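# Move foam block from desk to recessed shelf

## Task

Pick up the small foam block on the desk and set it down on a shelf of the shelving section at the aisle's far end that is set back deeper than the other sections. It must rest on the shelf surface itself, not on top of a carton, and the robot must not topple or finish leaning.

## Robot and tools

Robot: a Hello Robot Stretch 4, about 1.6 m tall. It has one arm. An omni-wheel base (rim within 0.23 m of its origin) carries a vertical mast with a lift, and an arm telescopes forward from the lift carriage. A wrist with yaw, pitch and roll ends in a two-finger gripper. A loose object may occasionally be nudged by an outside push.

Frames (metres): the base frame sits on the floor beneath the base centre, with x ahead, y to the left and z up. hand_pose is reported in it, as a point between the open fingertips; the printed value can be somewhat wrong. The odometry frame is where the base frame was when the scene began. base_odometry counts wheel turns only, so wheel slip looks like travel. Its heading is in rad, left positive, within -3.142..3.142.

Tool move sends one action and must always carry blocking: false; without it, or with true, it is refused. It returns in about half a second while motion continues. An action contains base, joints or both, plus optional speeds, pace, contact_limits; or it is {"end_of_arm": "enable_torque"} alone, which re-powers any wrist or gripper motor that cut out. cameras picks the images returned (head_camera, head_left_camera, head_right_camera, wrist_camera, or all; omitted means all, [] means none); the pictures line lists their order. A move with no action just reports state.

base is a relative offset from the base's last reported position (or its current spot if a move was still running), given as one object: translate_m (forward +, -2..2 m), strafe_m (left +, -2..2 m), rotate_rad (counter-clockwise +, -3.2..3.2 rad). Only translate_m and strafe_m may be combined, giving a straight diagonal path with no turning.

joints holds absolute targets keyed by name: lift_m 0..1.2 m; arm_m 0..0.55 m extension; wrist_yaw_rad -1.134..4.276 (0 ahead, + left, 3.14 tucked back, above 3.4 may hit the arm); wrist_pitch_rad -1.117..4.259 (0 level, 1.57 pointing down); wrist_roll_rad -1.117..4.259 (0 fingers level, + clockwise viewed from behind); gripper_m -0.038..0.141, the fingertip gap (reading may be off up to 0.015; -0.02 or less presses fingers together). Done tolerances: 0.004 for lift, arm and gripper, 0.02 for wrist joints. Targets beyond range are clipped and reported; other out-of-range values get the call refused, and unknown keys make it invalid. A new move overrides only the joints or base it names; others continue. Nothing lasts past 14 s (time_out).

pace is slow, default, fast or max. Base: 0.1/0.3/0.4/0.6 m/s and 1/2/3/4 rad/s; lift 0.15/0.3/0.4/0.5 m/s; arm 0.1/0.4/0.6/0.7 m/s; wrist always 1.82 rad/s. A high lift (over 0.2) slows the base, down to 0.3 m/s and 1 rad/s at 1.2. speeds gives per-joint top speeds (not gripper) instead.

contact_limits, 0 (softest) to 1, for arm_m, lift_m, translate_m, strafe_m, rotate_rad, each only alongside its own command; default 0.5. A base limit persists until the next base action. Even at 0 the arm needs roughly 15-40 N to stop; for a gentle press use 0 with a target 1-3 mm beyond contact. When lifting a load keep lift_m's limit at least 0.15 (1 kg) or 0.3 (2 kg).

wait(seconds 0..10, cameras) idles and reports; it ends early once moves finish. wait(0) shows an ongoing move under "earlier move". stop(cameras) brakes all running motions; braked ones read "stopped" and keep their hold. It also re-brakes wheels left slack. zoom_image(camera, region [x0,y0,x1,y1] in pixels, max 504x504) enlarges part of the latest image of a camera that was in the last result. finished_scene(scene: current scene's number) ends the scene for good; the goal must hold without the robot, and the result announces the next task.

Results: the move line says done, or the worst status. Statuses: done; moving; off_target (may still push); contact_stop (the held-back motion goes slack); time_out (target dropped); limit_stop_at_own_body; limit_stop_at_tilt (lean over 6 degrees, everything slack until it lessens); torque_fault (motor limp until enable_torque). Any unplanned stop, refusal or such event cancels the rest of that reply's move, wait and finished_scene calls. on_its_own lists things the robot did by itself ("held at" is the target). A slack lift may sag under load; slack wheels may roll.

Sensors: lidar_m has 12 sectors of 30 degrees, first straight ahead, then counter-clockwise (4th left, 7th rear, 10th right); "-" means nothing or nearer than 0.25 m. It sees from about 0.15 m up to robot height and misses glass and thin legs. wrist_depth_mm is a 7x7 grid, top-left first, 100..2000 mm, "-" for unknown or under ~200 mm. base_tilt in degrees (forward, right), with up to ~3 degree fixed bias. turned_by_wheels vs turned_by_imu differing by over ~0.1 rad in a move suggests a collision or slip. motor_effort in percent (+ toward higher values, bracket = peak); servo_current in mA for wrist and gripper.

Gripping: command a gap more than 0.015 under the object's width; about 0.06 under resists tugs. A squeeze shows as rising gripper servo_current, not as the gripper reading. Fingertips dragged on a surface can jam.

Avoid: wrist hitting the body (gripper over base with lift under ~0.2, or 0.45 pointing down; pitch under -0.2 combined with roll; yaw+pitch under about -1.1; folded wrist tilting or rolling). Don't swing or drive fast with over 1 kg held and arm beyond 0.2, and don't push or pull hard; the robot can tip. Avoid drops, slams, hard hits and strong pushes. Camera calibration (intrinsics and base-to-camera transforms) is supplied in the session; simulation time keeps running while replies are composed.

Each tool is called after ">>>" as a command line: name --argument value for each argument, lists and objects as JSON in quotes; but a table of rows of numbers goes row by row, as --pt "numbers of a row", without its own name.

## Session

>>> move

Scene clock: 0.00 s.
base_odometry: x=+0.000 y=+0.000 heading=+0.000
turned_by_wheels: +0.000
turned_by_imu: +0.000
base_tilt: forward=+0.3 right=+1.3
lidar_m: 2.07 2.07 2.46 1.38 1.39 1.68 2.12 2.13 1.58 1.40 1.41 2.39
base_status: not commanded
joint_positions: lift_m=+0.246 arm_m=+0.002 wrist_yaw_rad=+3.068 wrist_pitch_rad=+0.002 wrist_roll_rad=+0.000 gripper_m=+0.056
joint_status: not commanded
measured_speeds: all 0
motor_effort: lift_m=+20 arm_m=-4 wheel_0=+0 wheel_1=-1 wheel_2=+0
servo_current: wrist_yaw_rad=39 wrist_pitch_rad=46 wrist_roll_rad=26 gripper_m=39
hand_pose: x=-0.1080 y=+0.1084 z=+0.4236 quat_wxyz=(+0.037, -0.001, +0.000, +0.999) (m; base frame)
wrist_depth_mm: 135 139 - - - - - / 114 139 - - - - - / 117 140 - - - - - / 136 178 - - - - - / 1983 - - - - - - / 1430 1464 197 1255 1397 1537 1397 / 1025 878 1078 152 1042 1025 1098
pictures: head_camera, head_left_camera, head_right_camera, wrist_camera
camera_calibration:
wrist_camera: T_world_to_cam=[[0.121229, 0.991669, 0.0435412, -0.135586], [0.027947, 0.0404375, -0.998791, 0.474708], [-0.992231, 0.122299, -0.022812, 0.118862], [0, 0, 0, 1]] pos_world=[0.121109, 0.100724, 0.482749]

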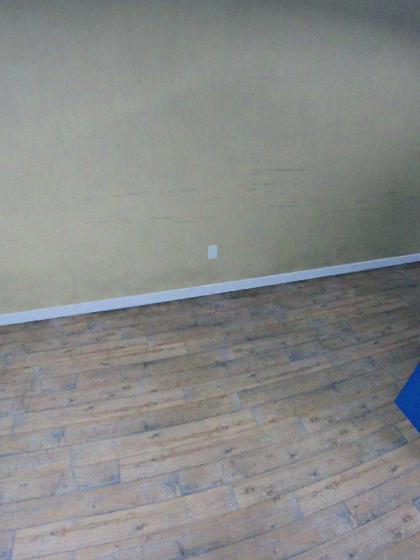

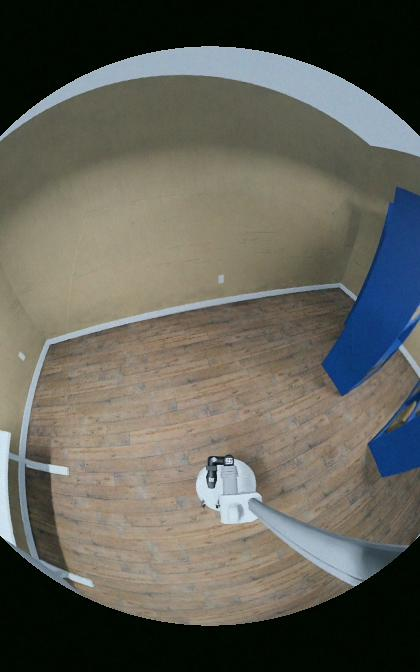

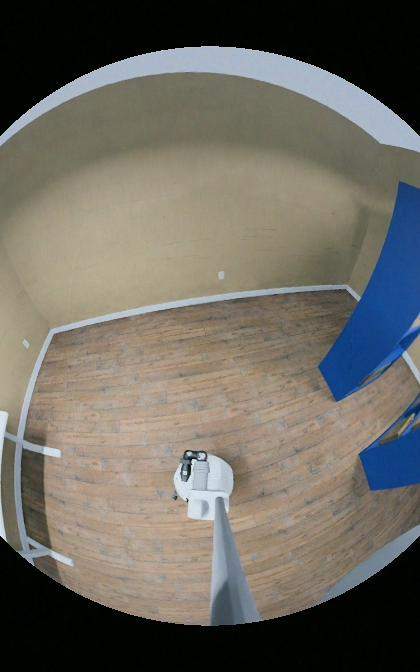

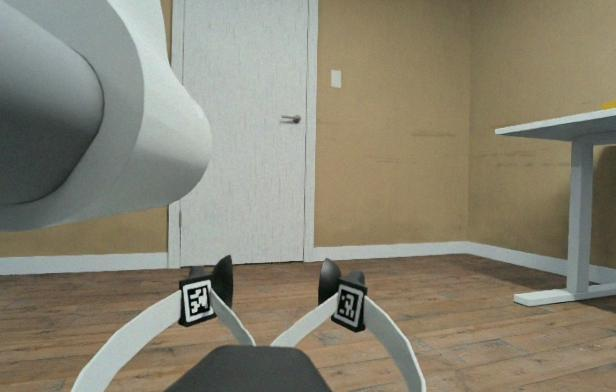

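>>> move --base '{"rotate_rad": 1.81}' --joints '{"lift_m": 0.95, "wrist_yaw_rad": 0, "wrist_pitch_rad": 0.6, "gripper_m": 0.13}' --pace "max" --blocking false --cameras '[]'

>>> wait --seconds 4 --cameras '["head_camera","wrist_camera"]'

>>> zoom_image --camera "head_camera" --region '[110, 180, 310, 320]'

Scene clock: 10.43 s.
move: moving
base_odometry: x=+0.000 y=+0.000 heading=+0.505
turned_by_wheels: +0.505
turned_by_imu: +0.495
base_tilt: forward=+0.4 right=+1.5
lidar_m: 2.07 2.39 1.40 1.37 1.67 2.11 2.16 2.51 1.43 1.41 2.43 2.10
base_status: rotate_rad moving
joint_positions: lift_m=+0.376 arm_m=+0.002 wrist_yaw_rad=+2.367 wrist_pitch_rad=+0.594 wrist_roll_rad=+0.000 gripper_m=+0.076
joint_status: lift_m moving; wrist_yaw_rad moving; wrist_pitch_rad moving; gripper_m moving
measured_speeds: translate_m=+0.000 strafe_m=-0.001 rotate_rad=+1.915 lift_m=+0.495 arm_m=+0.000 wrist_yaw_rad=-1.813 wrist_pitch_rad=+0.371 wrist_roll_rad=+0.000
motor_effort: lift_m=+29(29) arm_m=-4(4) wheel_0=-10(11) wheel_1=-7(10) wheel_2=-12(12)
servo_current: wrist_yaw_rad=65(117) wrist_pitch_rad=46(72) wrist_roll_rad=26(33) gripper_m=72(91)
hand_pose: x=+0.0634 y=+0.2296 z=+0.3933 quat_wxyz=(+0.361, -0.271, +0.110, +0.886) (m; base frame)
wrist_depth_mm: - - - - - - - / 1708 1708 1756 1808 1863 1756 1756 / 1229 1229 1281 1281 1308 1308 1366 / 946 960 976 991 1008 1008 1025 / 778 778 798 809 809 820 820 / 654 647 198 683 197 691 699 / 359 334 591 - 569 597 609
pictures: none
No camera images: "cameras" was empty.

Scene clock: 12.17 s.
earlier move: done
base_odometry: x=+0.000 y=+0.000 heading=+1.810
turned_by_wheels: +1.305
turned_by_imu: +1.290
base_tilt: forward=+0.4 right=+1.5
lidar_m: 1.37 1.45 2.16 2.12 2.21 1.45 1.40 1.43 2.17 2.07 2.16 2.25
base_status: done
joint_positions: lift_m=+0.950 arm_m=+0.002 wrist_yaw_rad=+0.004 wrist_pitch_rad=+0.600 wrist_roll_rad=+0.000 gripper_m=+0.130
joint_status: all done
measured_speeds: all 0
motor_effort: lift_m=+23(29) arm_m=-4(4) wheel_0=+0(11) wheel_1=+0(10) wheel_2=+1(13)
servo_current: wrist_yaw_rad=33(124) wrist_pitch_rad=33(72) wrist_roll_rad=26(33) gripper_m=39(111)
hand_pose: x=+0.4115 y=-0.0866 z=+0.9651 quat_wxyz=(+0.955, -0.001, +0.295, +0.002) (m; base frame)
wrist_depth_mm: - - - - - - - / - - - - - - - / - - - - - - - / 1921 1983 1983 1983 - - - / 1618 1618 1618 1661 1661 1661 1708 / 1397 205 1336 1464 203 1464 1430 / 1182 1160 1229 - 1229 1205 1281
wait: 1.73 of 4 s (the move ended)
pictures: head_camera, wrist_camera
camera_calibration:
wrist_camera: T_world_to_cam=[[-0.011625, -0.997947, 0.062974, -0.165145], [-0.582554, -0.0444272, -0.811577, 1.07216], [0.812709, -0.0461204, -0.580842, 0.451788], [0, 0, 0, 1]] pos_world=[0.255498, -0.0963362, 1.14295]

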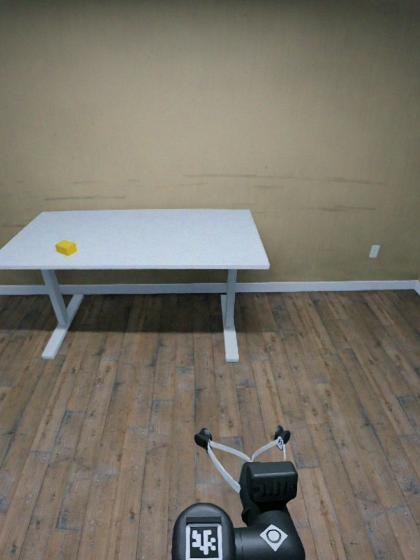

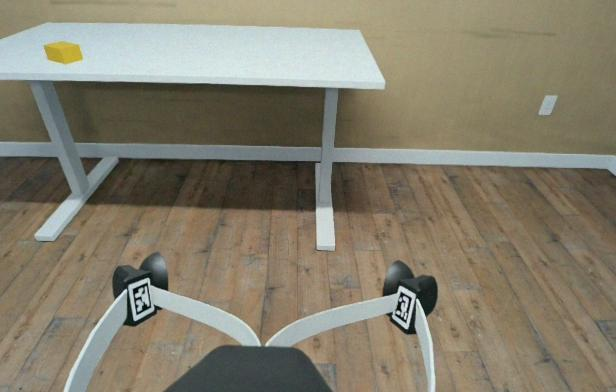

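Scaled by 2.520 from the camera's 420x560 image, which has a finer 1200x1600 frame.

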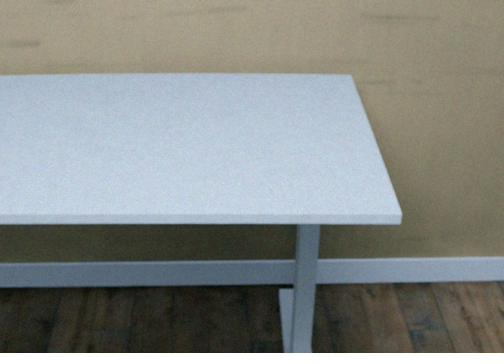

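>>> move --base '{"translate_m": 0.77, "strafe_m": 0.80}' --joints '{"arm_m": 0.2, "lift_m": 0.92}' --pace "max" --blocking false --cameras '["head_camera"]'

>>> wait --seconds 5 --cameras '["head_camera", "wrist_camera"]'

Scene clock: 22.73 s.
move: moving
base_odometry: x=-0.036 y=+0.021 heading=+1.810
turned_by_wheels: +0.000
turned_by_imu: -0.001
base_tilt: forward=+0.1 right=+1.3
lidar_m: 1.34 1.40 2.17 2.05 2.18 1.51 1.44 1.43 2.22 2.10 2.20 2.26
base_status: translate_m moving; strafe_m moving
joint_positions: lift_m=+0.920 arm_m=+0.094 wrist_yaw_rad=+0.003 wrist_pitch_rad=+0.600 wrist_roll_rad=+0.000 gripper_m=+0.130
joint_status: lift_m moving; arm_m moving
measured_speeds: translate_m=+0.110 strafe_m=+0.116 rotate_rad=+0.001 lift_m=+0.000 arm_m=+0.347 wrist_yaw_rad=+0.000 wrist_pitch_rad=+0.000 wrist_roll_rad=+0.000
motor_effort: lift_m=+15(20) arm_m=+10(10) wheel_0=-5(7) wheel_1=+9(11) wheel_2=-10(10)
servo_current: wrist_yaw_rad=39(46) wrist_pitch_rad=39(46) wrist_roll_rad=26(33) gripper_m=46(52)
hand_pose: x=+0.5029 y=-0.0867 z=+0.9357 quat_wxyz=(+0.955, +0.000, +0.295, +0.001) (m; base frame)
wrist_depth_mm: - - - - - - - / - - - - - - - / - - - - - - - / 1863 1921 1983 1983 1983 1983 - / 1537 1618 1576 1618 1618 1618 1661 / 1308 206 1281 1397 216 1366 1397 / 1138 1138 1205 - 1205 1205 1229
pictures: head_camera

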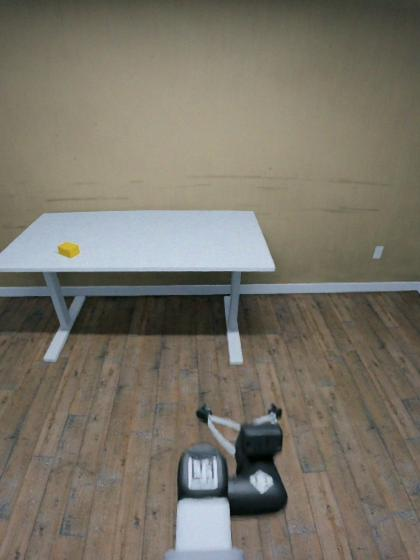

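Scene clock: 26.63 s.
earlier move: done
base_odometry: x=-0.960 y=+0.559 heading=+1.810
turned_by_wheels: +0.000
turned_by_imu: +0.002
base_tilt: forward=+0.4 right=+1.4
lidar_m: 0.62 0.66 1.42 1.30 1.38 1.94 2.15 2.42 2.99 2.86 0.88 0.63
base_status: done
joint_positions: lift_m=+0.920 arm_m=+0.200 wrist_yaw_rad=+0.003 wrist_pitch_rad=+0.600 wrist_roll_rad=+0.000 gripper_m=+0.130
joint_status: all done
measured_speeds: all 0
motor_effort: lift_m=+15(20) arm_m=+6(10) wheel_0=-4(7) wheel_1=+0(12) wheel_2=-1(10)
servo_current: wrist_yaw_rad=46(52) wrist_pitch_rad=46(52) wrist_roll_rad=33(39) gripper_m=46(59)
hand_pose: x=+0.6090 y=-0.0867 z=+0.9357 quat_wxyz=(+0.955, +0.000, +0.295, +0.001) (m; base frame)
wrist_depth_mm: - - - - - - - / - - - - - - - / - - - - - - - / - - - - - - - / - - 433 427 - - - / - 189 171 178 195 - - / - 1078 - - - - -
wait: 3.90 of 5 s (the move ended)
pictures: head_camera, wrist_camera
camera_calibration:
wrist_camera: T_world_to_cam=[[-0.0121152, -0.997942, 0.0629636, -0.160762], [-0.582683, -0.0441265, -0.811501, 1.16335], [0.812609, -0.0465193, -0.580949, 0.274327], [0, 0, 0, 1]] pos_world=[0.452998, -0.0963353, 1.11355]

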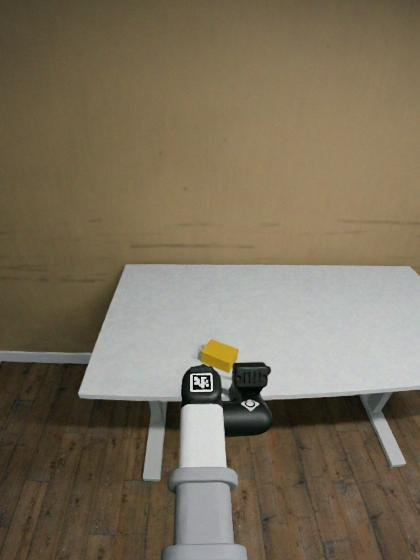

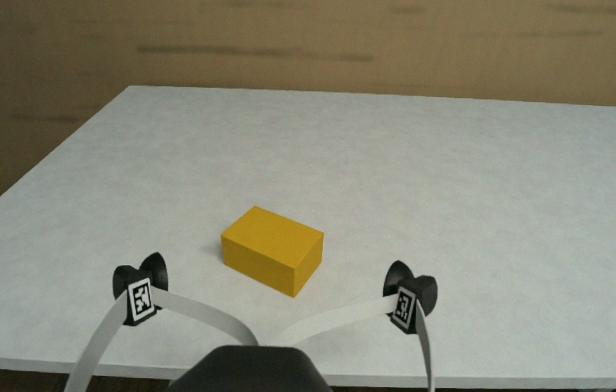

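>>> move --base '{"strafe_m": -0.245}' --joints '{"arm_m": 0.4, "lift_m": 0.87, "wrist_yaw_rad": 1.06}' --pace "fast" --blocking false --cameras '[]'

>>> wait --seconds 3 --cameras '["wrist_camera"]'

Scene clock: 44.80 s.
move: moving
base_odometry: x=-0.913 y=+0.570 heading=+1.810
turned_by_wheels: +0.000
turned_by_imu: -0.001
base_tilt: forward=+0.4 right=+1.5
lidar_m: 0.63 0.64 1.46 1.32 1.42 1.99 2.15 2.37 2.94 2.80 0.90 0.65
base_status: strafe_m moving
joint_positions: lift_m=+0.874 arm_m=+0.278 wrist_yaw_rad=+0.655 wrist_pitch_rad=+0.600 wrist_roll_rad=+0.000 gripper_m=+0.130
joint_status: lift_m moving; arm_m moving; wrist_yaw_rad moving
measured_speeds: translate_m=+0.000 strafe_m=-0.184 rotate_rad=+0.000 lift_m=-0.069 arm_m=+0.297 wrist_yaw_rad=+1.806 wrist_pitch_rad=+0.000 wrist_roll_rad=+0.000
motor_effort: lift_m=+16(16) arm_m=+6(9) wheel_0=+11(11) wheel_1=-10(10) wheel_2=-1(1)
servo_current: wrist_yaw_rad=98(117) wrist_pitch_rad=46(52) wrist_roll_rad=33(33) gripper_m=52(52)
hand_pose: x=+0.6913 y=+0.0757 z=+0.8894 quat_wxyz=(+0.905, -0.095, +0.280, +0.307) (m; base frame)
wrist_depth_mm: - 1397 - - - - - / - 1576 - - - - - / - 1661 - - - - - / - - - - - - - / - - - - - - - / 1255 188 171 - 202 296 - / 1078 1060 - - 286 277 -
pictures: none
No camera images: "cameras" was empty.

Scene clock: 46.23 s.
earlier move: done
base_odometry: x=-0.722 y=+0.617 heading=+1.810
turned_by_wheels: +0.000
turned_by_imu: -0.001
base_tilt: forward=+0.3 right=+1.4
lidar_m: 0.63 0.65 1.69 1.53 1.63 2.24 2.16 2.29 2.72 2.61 0.90 0.64
base_status: done
joint_positions: lift_m=+0.870 arm_m=+0.400 wrist_yaw_rad=+1.056 wrist_pitch_rad=+0.600 wrist_roll_rad=+0.000 gripper_m=+0.130
joint_status: all done
measured_speeds: all 0
motor_effort: lift_m=+15(17) arm_m=+6(9) wheel_0=-2(11) wheel_1=+0(11) wheel_2=-1(2)
servo_current: wrist_yaw_rad=46(117) wrist_pitch_rad=46(52) wrist_roll_rad=20(33) gripper_m=52(52)
hand_pose: x=+0.7639 y=+0.1642 z=+0.8857 quat_wxyz=(+0.825, -0.149, +0.255, +0.481) (m; base frame)
wrist_depth_mm: - - - - - - - / - - - - - - - / - - - - - - - / - - - - - - - / 1464 - - - - - - / 1281 191 177 293 196 - - / 1098 1042 - - - - -
wait: 1.43 of 3 s (the move ended)
pictures: wrist_camera
camera_calibration:
wrist_camera: T_world_to_cam=[[0.861336, -0.504116, 0.0629921, -0.653713], [-0.249845, -0.528285, -0.811476, 1.04941], [0.442356, 0.683215, -0.580981, 0.294165], [0, 0, 0, 1]] pos_world=[0.695131, 0.0238626, 1.06365]

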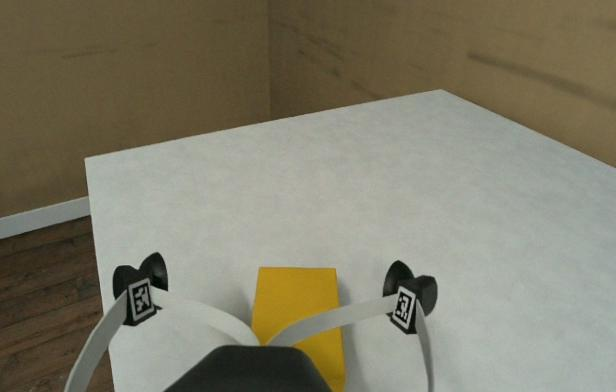

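>>> move --joints '{"lift_m": 0.79, "arm_m": 0.407}' --contact_limits '{"lift_m": 0.2}' --blocking false --cameras '[]'

>>> wait --seconds 2 --cameras '["wrist_camera"]'

>>> move --joints '{"gripper_m": 0.01}' --blocking false --cameras '[]'

>>> wait --seconds 3 --cameras '["wrist_camera"]'

>>> move --joints '{"lift_m": 0.93}' --blocking false --cameras '[]'

>>> wait --seconds 0.8 --cameras '["wrist_camera"]'

Scene clock: 58.80 s.
move: moving
base_odometry: x=-0.722 y=+0.617 heading=+1.810
turned_by_wheels: +0.000
turned_by_imu: -0.001
base_tilt: forward=+0.3 right=+1.3
lidar_m: 0.62 0.64 1.67 1.54 1.62 2.27 2.13 2.30 2.74 2.61 0.89 0.65
base_status: not commanded
joint_positions: lift_m=+0.831 arm_m=+0.407 wrist_yaw_rad=+1.056 wrist_pitch_rad=+0.600 wrist_roll_rad=+0.000 gripper_m=+0.130
joint_status: lift_m moving; arm_m moving
measured_speeds: translate_m=+0.000 strafe_m=+0.000 rotate_rad=+0.000 lift_m=-0.149 arm_m=+0.000 wrist_yaw_rad=+0.000 wrist_pitch_rad=+0.000 wrist_roll_rad=+0.000
motor_effort: lift_m=+12(16) arm_m=+5(9) wheel_0=-2(2) wheel_1=+0(0) wheel_2=-1(1)
servo_current: wrist_yaw_rad=39(46) wrist_pitch_rad=46(52) wrist_roll_rad=33(33) gripper_m=46(46)
contact_limits: lift_m 0.2
hand_pose: x=+0.7709 y=+0.1642 z=+0.8466 quat_wxyz=(+0.825, -0.149, +0.255, +0.481) (m; base frame)
wrist_depth_mm: - - - - - - - / - - - - - - - / - - - - - - - / - - - - - - - / 1430 - - 286 - - - / 1205 188 182 260 196 - - / 1060 - - - - - -
pictures: none
No camera images: "cameras" was empty.

Scene clock: 59.60 s.
earlier move: done
base_odometry: x=-0.722 y=+0.617 heading=+1.810
turned_by_wheels: +0.000
turned_by_imu: +0.000
base_tilt: forward=+0.2 right=+1.4
lidar_m: 0.61 0.66 1.67 1.53 1.63 2.26 2.16 2.28 2.74 2.61 0.87 0.63
base_status: not commanded
joint_positions: lift_m=+0.790 arm_m=+0.407 wrist_yaw_rad=+1.056 wrist_pitch_rad=+0.600 wrist_roll_rad=+0.000 gripper_m=+0.130
joint_status: all done
measured_speeds: all 0
motor_effort: lift_m=+14(17) arm_m=+7(9) wheel_0=-2(2) wheel_1=+0(0) wheel_2=-1(1)
servo_current: wrist_yaw_rad=39(46) wrist_pitch_rad=39(52) wrist_roll_rad=20(33) gripper_m=46(46)
contact_limits: lift_m 0.2
hand_pose: x=+0.7709 y=+0.1642 z=+0.8058 quat_wxyz=(+0.825, -0.149, +0.255, +0.481) (m; base frame)
wrist_depth_mm: - - - - - - - / - - - - - - - / - - - - - - - / - - - 265 - - - / 1336 - 228 236 - - - / 1160 188 195 200 195 - - / 1008 - - - - - -
wait: 0.80 of 2 s (the move ended)
pictures: wrist_camera
camera_calibration:
wrist_camera: T_world_to_cam=[[0.861336, -0.504116, 0.0629921, -0.654703], [-0.249845, -0.528285, -0.811476, 0.986242], [0.442356, 0.683215, -0.580981, 0.24459], [0, 0, 0, 1]] pos_world=[0.702131, 0.0238626, 0.983655]

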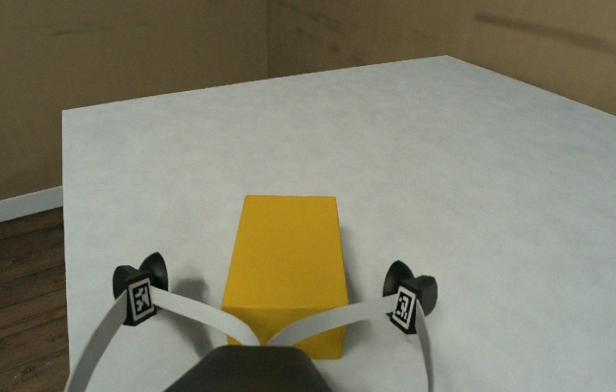

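Scene clock: 60.10 s.
move: moving
base_odometry: x=-0.722 y=+0.617 heading=+1.810
turned_by_wheels: +0.000
turned_by_imu: +0.000
base_tilt: forward=+0.4 right=+1.2
lidar_m: 0.61 0.68 1.67 1.54 1.61 2.26 2.15 2.31 2.75 2.60 0.91 0.65
base_status: not commanded
joint_positions: lift_m=+0.790 arm_m=+0.407 wrist_yaw_rad=+1.056 wrist_pitch_rad=+0.600 wrist_roll_rad=+0.000 gripper_m=+0.116
joint_status: gripper_m moving
measured_speeds: all 0
motor_effort: lift_m=+15(15) arm_m=+6(7) wheel_0=-2(2) wheel_1=+0(1) wheel_2=-1(1)
servo_current: wrist_yaw_rad=33(46) wrist_pitch_rad=39(52) wrist_roll_rad=33(33) gripper_m=104(111)
contact_limits: lift_m 0.2
hand_pose: x=+0.7709 y=+0.1642 z=+0.8058 quat_wxyz=(+0.825, -0.149, +0.255, +0.481) (m; base frame)
wrist_depth_mm: - - - - - - - / - - - - - - - / - - - - - - - / - - - 266 - - - / 1397 - 228 236 - - - / 1138 185 195 201 193 - - / 991 - - - - - -
pictures: none
No camera images: "cameras" was empty.

Scene clock: 61.67 s.
earlier move: done
base_odometry: x=-0.722 y=+0.617 heading=+1.810
turned_by_wheels: +0.000
turned_by_imu: +0.000
base_tilt: forward=+0.3 right=+1.3
lidar_m: 0.61 0.65 1.66 1.56 1.64 2.26 2.16 2.31 2.71 2.62 0.89 0.65
base_status: not commanded
joint_positions: lift_m=+0.790 arm_m=+0.407 wrist_yaw_rad=+1.056 wrist_pitch_rad=+0.600 wrist_roll_rad=+0.000 gripper_m=+0.011
joint_status: all done
measured_speeds: all 0
motor_effort: lift_m=+15(15) arm_m=+6(7) wheel_0=-2(2) wheel_1=+0(1) wheel_2=-1(1)
servo_current: wrist_yaw_rad=33(46) wrist_pitch_rad=39(52) wrist_roll_rad=26(33) gripper_m=124(254)
contact_limits: lift_m 0.2
hand_pose: x=+0.7709 y=+0.1642 z=+0.8058 quat_wxyz=(+0.825, -0.149, +0.255, +0.481) (m; base frame)
wrist_depth_mm: - - - - - - - / - - - - - - - / - - - - - - - / - - - 249 - - - / 1366 - 211 215 - - - / 1138 176 182 182 180 - - / 960 - - 187 - - -
wait: 1.57 of 3 s (the move ended)
pictures: wrist_camera
camera_calibration:
wrist_camera: T_world_to_cam=[[0.861336, -0.504116, 0.0629921, -0.654703], [-0.249845, -0.528285, -0.811476, 0.986242], [0.442356, 0.683215, -0.580981, 0.24459], [0, 0, 0, 1]] pos_world=[0.702131, 0.0238626, 0.983655]

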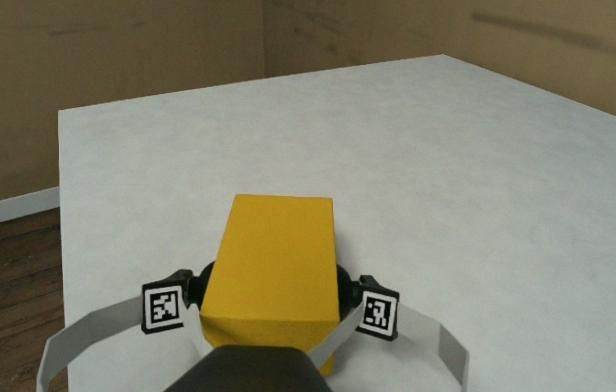

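Scene clock: 62.17 s.
move: moving
base_odometry: x=-0.722 y=+0.617 heading=+1.810
turned_by_wheels: +0.000
turned_by_imu: +0.000
base_tilt: forward=+0.5 right=+1.4
lidar_m: 0.61 0.67 1.65 1.55 1.65 2.26 2.15 2.31 2.74 2.59 0.90 0.65
base_status: not commanded
joint_positions: lift_m=+0.829 arm_m=+0.407 wrist_yaw_rad=+1.056 wrist_pitch_rad=+0.600 wrist_roll_rad=+0.000 gripper_m=+0.011
joint_status: lift_m moving
measured_speeds: translate_m=+0.000 strafe_m=+0.000 rotate_rad=+0.000 lift_m=+0.149 arm_m=+0.000 wrist_yaw_rad=+0.000 wrist_pitch_rad=+0.000 wrist_roll_rad=+0.000
motor_effort: lift_m=+27(27) arm_m=+6(7) wheel_0=-2(2) wheel_1=+0(0) wheel_2=-1(1)
servo_current: wrist_yaw_rad=39(52) wrist_pitch_rad=39(52) wrist_roll_rad=33(39) gripper_m=117(124)
hand_pose: x=+0.7709 y=+0.1642 z=+0.8442 quat_wxyz=(+0.825, -0.149, +0.255, +0.481) (m; base frame)
wrist_depth_mm: - - - - - - - / - - - - - - - / - - - - - - - / - - - 249 - - - / 1430 - 211 214 - - - / 1182 177 183 183 180 - - / 1025 - - 187 - - -
pictures: none
No camera images: "cameras" was empty.

Scene clock: 62.97 s.
earlier move: moving
base_odometry: x=-0.722 y=+0.617 heading=+1.810
turned_by_wheels: +0.000
turned_by_imu: +0.000
base_tilt: forward=+0.3 right=+1.5
lidar_m: 0.60 0.65 1.67 1.55 1.65 2.23 2.14 2.29 2.75 2.61 0.91 0.64
base_status: not commanded
joint_positions: lift_m=+0.929 arm_m=+0.407 wrist_yaw_rad=+1.056 wrist_pitch_rad=+0.600 wrist_roll_rad=+0.000 gripper_m=+0.011
joint_status: lift_m moving
measured_speeds: translate_m=+0.000 strafe_m=+0.000 rotate_rad=+0.000 lift_m=+0.021 arm_m=+0.000 wrist_yaw_rad=+0.000 wrist_pitch_rad=+0.000 wrist_roll_rad=+0.000
motor_effort: lift_m=+24(27) arm_m=+6(7) wheel_0=-2(2) wheel_1=+0(0) wheel_2=-1(1)
servo_current: wrist_yaw_rad=39(52) wrist_pitch_rad=39(52) wrist_roll_rad=33(39) gripper_m=124(130)
hand_pose: x=+0.7709 y=+0.1642 z=+0.9446 quat_wxyz=(+0.825, -0.149, +0.255, +0.481) (m; base frame)
wrist_depth_mm: - - - - - - - / - - - - - - - / - - - - - - - / - - - 249 - - - / 1537 - 211 214 - - - / 1308 178 182 183 180 - - / 1138 - - 186 - - -
wait: 0.80 s; no rest
pictures: wrist_camera
camera_calibration:
wrist_camera: T_world_to_cam=[[0.861336, -0.504116, 0.0629921, -0.663447], [-0.249845, -0.528285, -0.811476, 1.09887], [0.442356, 0.683215, -0.580981, 0.325231], [0, 0, 0, 1]] pos_world=[0.702131, 0.0238626, 1.12245]

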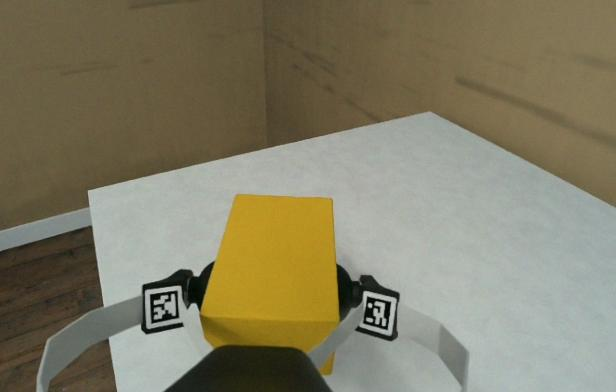

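>>> move --base '{"translate_m": -0.75, "strafe_m": -0.54}' --joints '{"arm_m": 0.003, "wrist_yaw_rad": 0}' --pace "fast" --blocking false --cameras '[]'

>>> wait --seconds 6 --cameras '[]'

>>> move --base '{"rotate_rad": 3.15}' --pace "max" --blocking false --cameras '[]'

>>> wait --seconds 5 --cameras '["head_camera","head_left_camera"]'

Scene clock: 85.67 s.
earlier move: done
move: moving
base_odometry: x=-0.687 y=+0.587 heading=+1.810
turned_by_wheels: +0.000
turned_by_imu: +0.000
base_tilt: forward=+0.5 right=+1.5
lidar_m: 0.64 0.70 1.66 1.57 1.64 2.30 2.08 2.26 2.69 2.58 0.94 0.68
base_status: translate_m moving; strafe_m moving
joint_positions: lift_m=+0.930 arm_m=+0.329 wrist_yaw_rad=+0.407 wrist_pitch_rad=+0.600 wrist_roll_rad=+0.000 gripper_m=+0.011
joint_status: arm_m moving; wrist_yaw_rad moving; the others done
measured_speeds: translate_m=-0.140 strafe_m=-0.100 rotate_rad=+0.003 lift_m=+0.000 arm_m=-0.298 wrist_yaw_rad=-1.803 wrist_pitch_rad=+0.000 wrist_roll_rad=+0.000
motor_effort: lift_m=+24(24) arm_m=-6(9) wheel_0=+4(5) wheel_1=-9(11) wheel_2=+10(10)
servo_current: wrist_yaw_rad=78(117) wrist_pitch_rad=46(59) wrist_roll_rad=33(33) gripper_m=124(130)
hand_pose: x=+0.7527 y=+0.0139 z=+0.9450 quat_wxyz=(+0.936, -0.060, +0.289, +0.193) (m; base frame)
wrist_depth_mm: - - - - - - - / 1499 - - - - - - / - - - - - - - / - - - 248 - - - / - - 212 214 - - - / - 177 182 183 180 - - / - - - 186 - - -
pictures: none
No camera images: "cameras" was empty.

Scene clock: 88.97 s.
earlier move: done
base_odometry: x=-0.019 y=+0.016 heading=+1.810
turned_by_wheels: +0.000
turned_by_imu: -0.002
base_tilt: forward=+0.4 right=+1.3
lidar_m: 1.34 1.44 2.20 2.09 2.21 1.47 1.43 1.46 2.21 2.07 2.17 2.27
base_status: done
joint_positions: lift_m=+0.930 arm_m=+0.003 wrist_yaw_rad=+0.003 wrist_pitch_rad=+0.600 wrist_roll_rad=+0.000 gripper_m=+0.011
joint_status: all done
measured_speeds: all 0
motor_effort: lift_m=+24(24) arm_m=-6(10) wheel_0=+2(6) wheel_1=+1(11) wheel_2=+0(11)
servo_current: wrist_yaw_rad=39(117) wrist_pitch_rad=52(59) wrist_roll_rad=26(33) gripper_m=117(130)
hand_pose: x=+0.4124 y=-0.0866 z=+0.9450 quat_wxyz=(+0.955, +0.000, +0.295, +0.002) (m; base frame)
wrist_depth_mm: - - - - - - - / - - - - - - - / - - - - - - - / 1863 1921 1983 1983 1921 1983 - / 1537 1576 229 214 1661 1661 1661 / 1336 181 182 183 181 1430 1397 / 1138 1160 189 186 1205 1138 1255
wait: 3.30 of 6 s (the move ended)
pictures: none
No camera images: "cameras" was empty.

Scene clock: 89.47 s.
move: moving
base_odometry: x=-0.019 y=+0.016 heading=+2.046
turned_by_wheels: +0.236
turned_by_imu: +0.233
base_tilt: forward=+0.3 right=+1.5
lidar_m: 1.36 1.59 2.11 2.08 2.43 1.43 1.43 1.60 2.10 2.08 2.37 1.35
base_status: rotate_rad moving
joint_positions: lift_m=+0.930 arm_m=+0.003 wrist_yaw_rad=+0.003 wrist_pitch_rad=+0.600 wrist_roll_rad=+0.000 gripper_m=+0.011
joint_status: not commanded
measured_speeds: translate_m=-0.001 strafe_m=-0.001 rotate_rad=+0.901 lift_m=+0.000 arm_m=+0.000 wrist_yaw_rad=+0.000 wrist_pitch_rad=+0.000 wrist_roll_rad=+0.000
motor_effort: lift_m=+24(24) arm_m=-6(6) wheel_0=-7(8) wheel_1=-8(8) wheel_2=-7(8)
servo_current: wrist_yaw_rad=39(46) wrist_pitch_rad=46(52) wrist_roll_rad=33(33) gripper_m=130(130)
hand_pose: x=+0.4124 y=-0.0867 z=+0.9450 quat_wxyz=(+0.955, +0.000, +0.295, +0.002) (m; base frame)
wrist_depth_mm: - - - - - - - / - - - - - - - / - - - - - - - / 1921 1921 1983 1983 - - 1983 / 1537 1576 228 214 1661 1618 1661 / 1336 181 182 183 181 1430 1397 / 1138 1160 189 186 1229 1138 1255
pictures: none
No camera images: "cameras" was empty.

Scene clock: 92.00 s.
earlier move: done
base_odometry: x=-0.019 y=+0.016 heading=-1.324
turned_by_wheels: +2.913
turned_by_imu: +2.876
base_tilt: forward=+0.4 right=+1.4
lidar_m: 1.43 1.45 2.20 2.10 2.18 2.27 1.37 1.43 2.18 2.10 2.17 1.47
base_status: done
joint_positions: lift_m=+0.930 arm_m=+0.003 wrist_yaw_rad=+0.003 wrist_pitch_rad=+0.600 wrist_roll_rad=+0.000 gripper_m=+0.011
joint_status: not commanded
measured_speeds: all 0
motor_effort: lift_m=+23(24) arm_m=-6(7) wheel_0=-2(8) wheel_1=-2(8) wheel_2=+1(8)
servo_current: wrist_yaw_rad=46(46) wrist_pitch_rad=39(52) wrist_roll_rad=26(39) gripper_m=117(130)
hand_pose: x=+0.4124 y=-0.0867 z=+0.9451 quat_wxyz=(+0.955, +0.000, +0.295, +0.002) (m; base frame)
wrist_depth_mm: - - - - - - - / - - - - - - - / - - - - - - - / 1863 - 1863 1756 - - - / 1537 1537 220 214 1618 1661 1661 / 1308 181 182 183 181 1430 1430 / 1118 1160 188 186 1205 1138 1229
wait: 2.53 of 5 s (the move ended)
pictures: head_camera, head_left_camera

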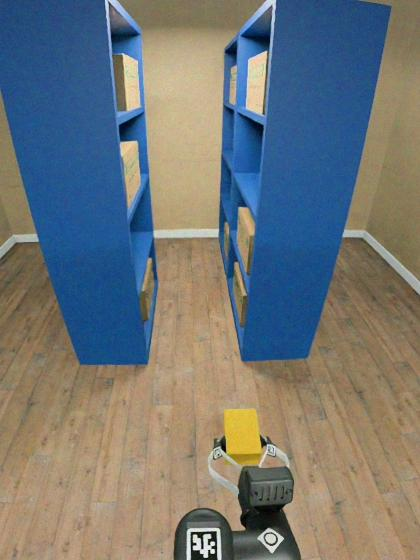

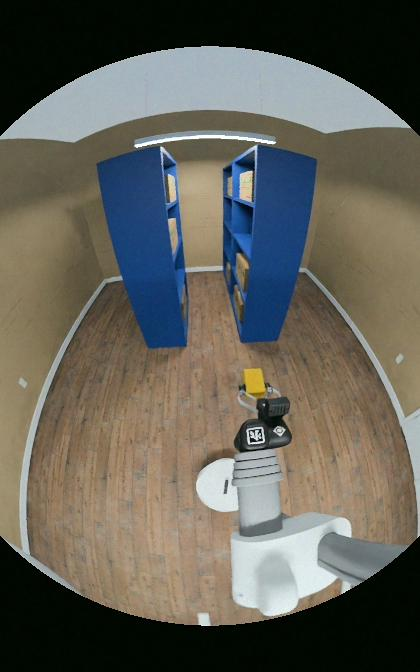

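>>> move --base '{"translate_m": 1.75, "strafe_m": 0.05}' --pace "max" --contact_limits '{"translate_m": 0.3}' --blocking false --cameras '[]'

>>> wait --seconds 7 --cameras '["head_camera"]'

Scene clock: 114.30 s.
move: moving
base_odometry: x=-0.008 y=-0.024 heading=-1.323
turned_by_wheels: +0.000
turned_by_imu: -0.001
base_tilt: forward=+0.3 right=+1.3
lidar_m: 1.38 1.40 2.21 2.09 2.17 2.33 1.39 1.45 2.18 2.08 2.19 1.44
base_status: translate_m moving; strafe_m moving
joint_positions: lift_m=+0.930 arm_m=+0.003 wrist_yaw_rad=+0.003 wrist_pitch_rad=+0.600 wrist_roll_rad=+0.000 gripper_m=+0.011
joint_status: not commanded
measured_speeds: translate_m=+0.158 strafe_m=+0.004 rotate_rad=+0.005 lift_m=+0.000 arm_m=+0.000 wrist_yaw_rad=+0.000 wrist_pitch_rad=+0.000 wrist_roll_rad=+0.000
motor_effort: lift_m=+23(23) arm_m=-6(6) wheel_0=+6(8) wheel_1=+6(7) wheel_2=-10(11)
servo_current: wrist_yaw_rad=33(39) wrist_pitch_rad=52(52) wrist_roll_rad=33(33) gripper_m=124(130)
contact_limits: translate_m 0.3
hand_pose: x=+0.4124 y=-0.0867 z=+0.9451 quat_wxyz=(+0.955, +0.000, +0.295, +0.002) (m; base frame)
wrist_depth_mm: - - - - - - - / - - - - - - - / - - - - - - - / 1863 - 1863 1397 - - - / 1576 1499 221 213 1576 1661 1618 / 1336 180 182 183 181 1430 1397 / 1118 1182 188 186 1205 1138 1229
pictures: none
No camera images: "cameras" was empty.

Scene clock: 119.87 s.
earlier move: done
base_odometry: x=+0.458 y=-1.669 heading=-1.323
turned_by_wheels: +0.000
turned_by_imu: -0.002
base_tilt: forward=+0.4 right=+1.2
lidar_m: 1.05 0.43 0.29 0.27 0.28 0.41 4.01 3.61 0.28 0.26 0.30 0.39
base_status: done
joint_positions: lift_m=+0.930 arm_m=+0.003 wrist_yaw_rad=+0.003 wrist_pitch_rad=+0.600 wrist_roll_rad=+0.000 gripper_m=+0.011
joint_status: not commanded
measured_speeds: all 0
motor_effort: lift_m=+23(23) arm_m=-6(6) wheel_0=+1(8) wheel_1=+0(8) wheel_2=+2(12)
servo_current: wrist_yaw_rad=39(52) wrist_pitch_rad=39(59) wrist_roll_rad=33(39) gripper_m=124(130)
contact_limits: translate_m 0.3
hand_pose: x=+0.4124 y=-0.0867 z=+0.9451 quat_wxyz=(+0.955, +0.000, +0.295, +0.002) (m; base frame)
wrist_depth_mm: - - - - 1008 370 - / 1281 - - - - 394 - / 1430 - - - - 402 - / - - - 250 - 452 - / 1308 1576 220 215 842 - - / 1281 181 182 182 181 - - / 140 1160 188 186 723 - -
wait: 5.57 of 7 s (the move ended)
pictures: head_camera

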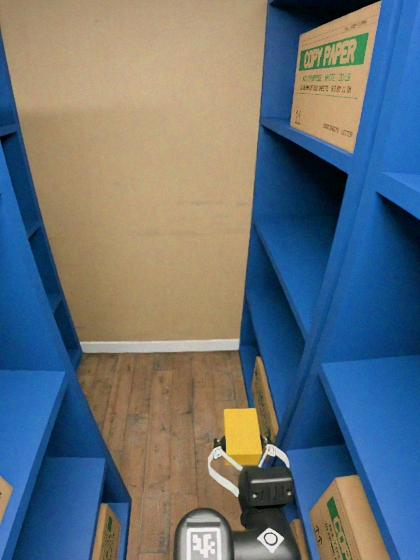

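>>> move --base '{"translate_m": 0.95}' --joints '{"lift_m": 1.08}' --pace "max" --contact_limits '{"translate_m": 0.3}' --blocking false --cameras '[]'

>>> wait --seconds 6 --cameras '[]'

>>> move --base '{"rotate_rad": 1.57}' --blocking false --cameras '[]'

>>> wait --seconds 4 --cameras '["head_camera","wrist_camera"]'

Scene clock: 133.73 s.
move: moving
base_odometry: x=+0.468 y=-1.709 heading=-1.323
turned_by_wheels: +0.000
turned_by_imu: -0.001
base_tilt: forward=+0.3 right=+1.4
lidar_m: 1.05 0.42 0.31 0.26 0.26 0.42 4.05 0.40 0.29 0.27 0.28 0.42
base_status: translate_m moving
joint_positions: lift_m=+1.045 arm_m=+0.003 wrist_yaw_rad=+0.003 wrist_pitch_rad=+0.600 wrist_roll_rad=+0.000 gripper_m=+0.011
joint_status: lift_m moving
measured_speeds: translate_m=+0.158 strafe_m=+0.001 rotate_rad=+0.002 lift_m=+0.279 arm_m=+0.000 wrist_yaw_rad=+0.000 wrist_pitch_rad=+0.000 wrist_roll_rad=+0.000
motor_effort: lift_m=+26(28) arm_m=-6(6) wheel_0=+6(6) wheel_1=+4(7) wheel_2=-11(11)
servo_current: wrist_yaw_rad=33(39) wrist_pitch_rad=39(59) wrist_roll_rad=26(33) gripper_m=117(130)
contact_limits: translate_m 0.3
hand_pose: x=+0.4124 y=-0.0867 z=+1.0604 quat_wxyz=(+0.955, +0.000, +0.296, +0.002) (m; base frame)
wrist_depth_mm: - - - - - 332 - / 1229 - - - 917 355 - / - - - - - 399 - / 1464 - - 250 - 439 - / 1336 1661 212 214 - 439 - / 1308 181 182 183 180 - - / 1229 1281 189 186 615 - -
pictures: none
No camera images: "cameras" was empty.

Scene clock: 137.20 s.
earlier move: done
base_odometry: x=+0.691 y=-2.590 heading=-1.323
turned_by_wheels: +0.000
turned_by_imu: -0.001
base_tilt: forward=+0.4 right=+1.3
lidar_m: 0.56 0.61 0.81 0.75 0.51 0.47 1.17 0.37 0.25 0.25 0.25 0.36
base_status: done
joint_positions: lift_m=+1.080 arm_m=+0.003 wrist_yaw_rad=+0.003 wrist_pitch_rad=+0.600 wrist_roll_rad=+0.000 gripper_m=+0.011
joint_status: all done
measured_speeds: all 0
motor_effort: lift_m=+23(28) arm_m=-6(6) wheel_0=+1(8) wheel_1=+1(9) wheel_2=+0(12)
servo_current: wrist_yaw_rad=33(46) wrist_pitch_rad=46(59) wrist_roll_rad=33(33) gripper_m=124(137)
contact_limits: translate_m 0.3
hand_pose: x=+0.4124 y=-0.0867 z=+1.0950 quat_wxyz=(+0.955, +0.000, +0.296, +0.002) (m; base frame)
wrist_depth_mm: 320 324 324 327 329 324 286 / 349 351 353 355 359 334 307 / 382 387 389 392 394 353 340 / 424 430 421 418 439 384 379 / 462 469 220 214 466 404 407 / - 176 182 183 181 355 345 / - - - 186 591 306 304
wait: 3.47 of 6 s (the move ended)
pictures: none
No camera images: "cameras" was empty.

Scene clock: 137.70 s.
move: moving
base_odometry: x=+0.691 y=-2.590 heading=-1.146
turned_by_wheels: +0.177
turned_by_imu: +0.175
base_tilt: forward=+0.4 right=+1.4
lidar_m: 0.57 0.65 0.76 0.76 0.47 0.56 0.75 0.32 0.25 0.25 0.25 0.44
base_status: rotate_rad moving
joint_positions: lift_m=+1.080 arm_m=+0.003 wrist_yaw_rad=+0.003 wrist_pitch_rad=+0.600 wrist_roll_rad=+0.000 gripper_m=+0.011
joint_status: not commanded
measured_speeds: translate_m=+0.001 strafe_m=+0.001 rotate_rad=+0.669 lift_m=+0.000 arm_m=+0.000 wrist_yaw_rad=+0.000 wrist_pitch_rad=+0.000 wrist_roll_rad=+0.000
motor_effort: lift_m=+23(24) arm_m=-6(6) wheel_0=-6(7) wheel_1=-5(7) wheel_2=-6(7)
servo_current: wrist_yaw_rad=33(46) wrist_pitch_rad=39(52) wrist_roll_rad=26(33) gripper_m=111(130)
hand_pose: x=+0.4124 y=-0.0867 z=+1.0950 quat_wxyz=(+0.955, +0.000, +0.296, +0.002) (m; base frame)
wrist_depth_mm: 343 336 327 317 307 300 294 / 377 366 355 347 338 327 320 / 415 404 392 379 370 357 347 / 462 449 424 402 407 394 349 / - - 213 214 452 433 366 / - 176 182 183 179 436 353 / - - - 186 - 462 343
pictures: none
No camera images: "cameras" was empty.

Scene clock: 139.63 s.
earlier move: done
base_odometry: x=+0.691 y=-2.590 heading=+0.246
turned_by_wheels: +1.392
turned_by_imu: +1.374
base_tilt: forward=+0.2 right=+1.3
lidar_m: 0.74 0.49 0.43 1.10 0.40 0.29 0.26 0.29 0.36 0.55 0.59 0.79
base_status: done
joint_positions: lift_m=+1.080 arm_m=+0.003 wrist_yaw_rad=+0.003 wrist_pitch_rad=+0.600 wrist_roll_rad=+0.000 gripper_m=+0.011
joint_status: not commanded
measured_speeds: all 0
motor_effort: lift_m=+23(24) arm_m=-6(6) wheel_0=-3(7) wheel_1=-1(7) wheel_2=-2(7)
servo_current: wrist_yaw_rad=39(52) wrist_pitch_rad=26(52) wrist_roll_rad=26(33) gripper_m=117(130)
hand_pose: x=+0.4124 y=-0.0867 z=+1.0950 quat_wxyz=(+0.955, +0.000, +0.296, +0.002) (m; base frame)
wrist_depth_mm: - - - - - - - / - - - - - 878 - / - - - - - - 627 / - - - 248 - - 691 / - - 211 213 - 831 - / - 176 182 183 180 891 - / - - 188 187 - 143 -
wait: 1.93 of 4 s (the move ended)
pictures: head_camera, wrist_camera
camera_calibration:
wrist_camera: T_world_to_cam=[[-0.0119672, -0.997942, 0.0629901, -0.173253], [-0.582792, -0.0442278, -0.811417, 1.17806], [0.812533, -0.0464205, -0.581064, 0.526864], [0, 0, 0, 1]] pos_world=[0.256398, -0.0963356, 1.27296]

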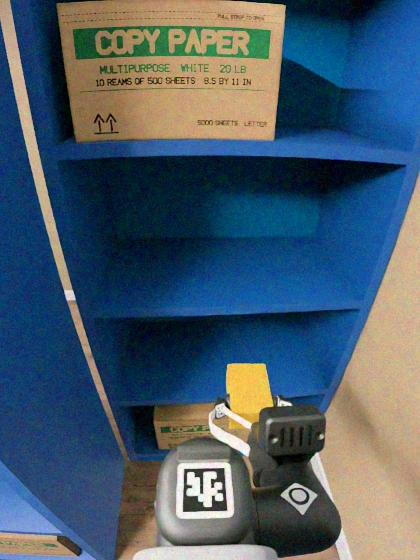

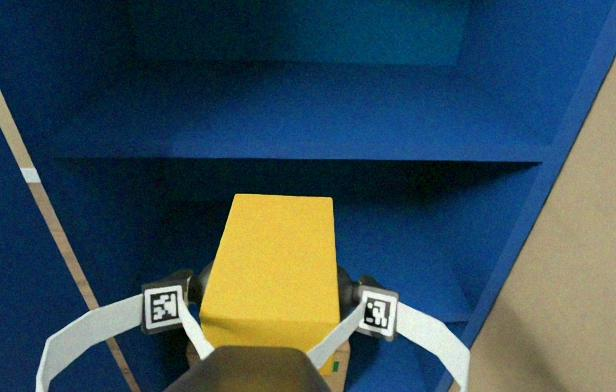

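>>> move --base '{"translate_m": 0.2}' --joints '{"arm_m": 0.37}' --contact_limits '{"arm_m": 0.2}' --blocking false --cameras '[]'

>>> wait --seconds 4 --cameras '["wrist_camera"]'

>>> move --joints '{"lift_m": 1.014}' --speeds '{"lift_m": 0.1}' --contact_limits '{"lift_m": 0.1}' --blocking false --cameras '[]'

>>> wait --seconds 2 --cameras '["wrist_camera"]'

Scene clock: 149.60 s.
move: moving
base_odometry: x=+0.722 y=-2.582 heading=+0.247
turned_by_wheels: +0.000
turned_by_imu: -0.001
base_tilt: forward=+0.4 right=+1.2
lidar_m: 0.71 0.48 0.42 1.02 0.45 0.32 0.29 0.31 0.39 0.56 0.59 0.76
base_status: translate_m moving
joint_positions: lift_m=+1.080 arm_m=+0.055 wrist_yaw_rad=+0.003 wrist_pitch_rad=+0.600 wrist_roll_rad=+0.000 gripper_m=+0.011
joint_status: arm_m moving
measured_speeds: translate_m=+0.123 strafe_m=+0.001 rotate_rad=+0.000 lift_m=+0.000 arm_m=+0.198 wrist_yaw_rad=+0.000 wrist_pitch_rad=+0.000 wrist_roll_rad=+0.000
motor_effort: lift_m=+23(23) arm_m=+8(9) wheel_0=+6(7) wheel_1=+5(7) wheel_2=-9(10)
servo_current: wrist_yaw_rad=39(39) wrist_pitch_rad=46(52) wrist_roll_rad=26(33) gripper_m=117(130)
contact_limits: arm_m 0.2
hand_pose: x=+0.4643 y=-0.0867 z=+1.0950 quat_wxyz=(+0.955, +0.000, +0.296, +0.001) (m; base frame)
wrist_depth_mm: - - - - - 866 - / - - - - - - - / - - - - - - 580 / - - - 249 - - 609 / - - 212 214 - - 691 / - 176 182 183 180 809 - / - - 188 187 - 143 -
pictures: none
No camera images: "cameras" was empty.

Scene clock: 151.30 s.
earlier move: done
base_odometry: x=+0.885 y=-2.541 heading=+0.246
turned_by_wheels: +0.000
turned_by_imu: -0.001
base_tilt: forward=+0.3 right=+1.3
lidar_m: 0.54 0.49 0.36 0.45 0.71 0.52 0.46 0.47 0.61 0.56 0.59 0.60
base_status: done
joint_positions: lift_m=+1.080 arm_m=+0.370 wrist_yaw_rad=+0.003 wrist_pitch_rad=+0.600 wrist_roll_rad=+0.000 gripper_m=+0.011
joint_status: all done
measured_speeds: all 0
motor_effort: lift_m=+23(23) arm_m=+7(10) wheel_0=+1(7) wheel_1=+1(7) wheel_2=+0(10)
servo_current: wrist_yaw_rad=33(52) wrist_pitch_rad=33(52) wrist_roll_rad=26(33) gripper_m=124(130)
contact_limits: arm_m 0.2
hand_pose: x=+0.7789 y=-0.0867 z=+1.0950 quat_wxyz=(+0.955, +0.000, +0.296, +0.001) (m; base frame)
wrist_depth_mm: 389 392 397 399 399 402 413 / 424 427 430 436 439 439 442 / 466 466 473 477 484 488 488 / 439 449 452 250 466 455 521 / 379 384 228 214 399 404 410 / 324 178 182 183 183 343 343 / 274 285 188 186 294 286 306
wait: 1.70 of 4 s (the move ended)
pictures: wrist_camera
camera_calibration:
wrist_camera: T_world_to_cam=[[-0.0121064, -0.997942, 0.0629665, -0.16875], [-0.582796, -0.0441275, -0.81142, 1.39167], [0.812528, -0.04652, -0.581062, 0.229063], [0, 0, 0, 1]] pos_world=[0.622898, -0.0963353, 1.27296]

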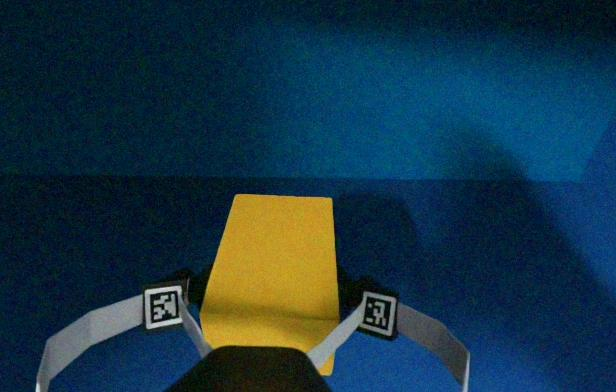

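Scene clock: 151.80 s.
move: moving
base_odometry: x=+0.885 y=-2.541 heading=+0.246
turned_by_wheels: +0.000
turned_by_imu: +0.000
base_tilt: forward=+0.5 right=+1.3
lidar_m: 0.54 0.53 0.34 0.46 0.71 0.49 0.46 0.50 0.59 0.55 0.55 0.59
base_status: not commanded
joint_positions: lift_m=+1.046 arm_m=+0.370 wrist_yaw_rad=+0.003 wrist_pitch_rad=+0.600 wrist_roll_rad=+0.000 gripper_m=+0.011
joint_status: lift_m moving
measured_speeds: translate_m=+0.000 strafe_m=+0.000 rotate_rad=+0.000 lift_m=-0.100 arm_m=+0.000 wrist_yaw_rad=+0.000 wrist_pitch_rad=+0.000 wrist_roll_rad=+0.000
motor_effort: lift_m=+15(22) arm_m=+6(7) wheel_0=+1(1) wheel_1=+1(1) wheel_2=+0(0)
servo_current: wrist_yaw_rad=26(46) wrist_pitch_rad=39(46) wrist_roll_rad=20(33) gripper_m=117(130)
contact_limits: arm_m 0.2; lift_m 0.1
hand_pose: x=+0.7789 y=-0.0867 z=+1.0613 quat_wxyz=(+0.955, +0.000, +0.296, +0.001) (m; base frame)
wrist_depth_mm: 389 392 397 399 402 402 413 / 424 424 430 433 436 442 445 / 462 473 473 473 480 488 488 / 404 410 415 427 413 421 442 / 336 342 220 214 353 355 362 / 286 179 182 182 183 303 304 / 244 251 189 186 260 248 270
pictures: none
No camera images: "cameras" was empty.

Scene clock: 152.57 s.
earlier move: done
base_odometry: x=+0.885 y=-2.541 heading=+0.246
turned_by_wheels: +0.000
turned_by_imu: +0.000
base_tilt: forward=+0.2 right=+1.4
lidar_m: 0.55 0.49 0.35 0.45 0.68 0.49 0.46 0.47 0.58 0.55 0.58 0.58
base_status: not commanded
joint_positions: lift_m=+1.014 arm_m=+0.370 wrist_yaw_rad=+0.003 wrist_pitch_rad=+0.600 wrist_roll_rad=+0.000 gripper_m=+0.011
joint_status: all done
measured_speeds: all 0
motor_effort: lift_m=+15(22) arm_m=+7(7) wheel_0=+1(1) wheel_1=+1(1) wheel_2=+0(0)
servo_current: wrist_yaw_rad=26(46) wrist_pitch_rad=46(52) wrist_roll_rad=33(33) gripper_m=117(130)
contact_limits: arm_m 0.2; lift_m 0.1
hand_pose: x=+0.7789 y=-0.0867 z=+1.0297 quat_wxyz=(+0.955, +0.000, +0.296, +0.001) (m; base frame)
wrist_depth_mm: 387 389 394 399 399 402 413 / 424 427 430 436 436 439 439 / 439 449 452 459 462 466 469 / 349 355 357 366 368 375 382 / 289 293 220 215 306 309 312 / 246 178 182 182 183 262 263 / 211 217 189 187 224 219 233
wait: 0.77 of 2 s (the move ended)
pictures: wrist_camera
camera_calibration:
wrist_camera: T_world_to_cam=[[-0.0121064, -0.997942, 0.0629665, -0.164638], [-0.582796, -0.0441275, -0.81142, 1.33869], [0.812528, -0.04652, -0.581062, 0.191119], [0, 0, 0, 1]] pos_world=[0.622898, -0.0963353, 1.20766]

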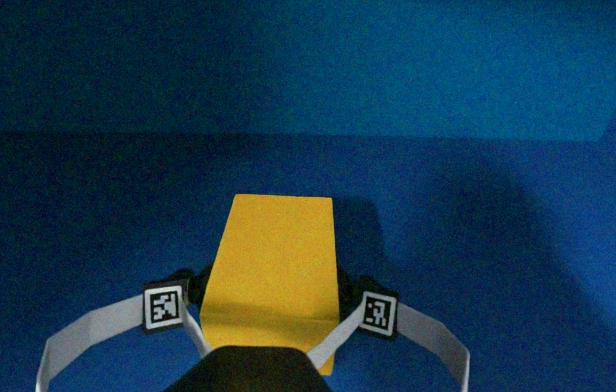

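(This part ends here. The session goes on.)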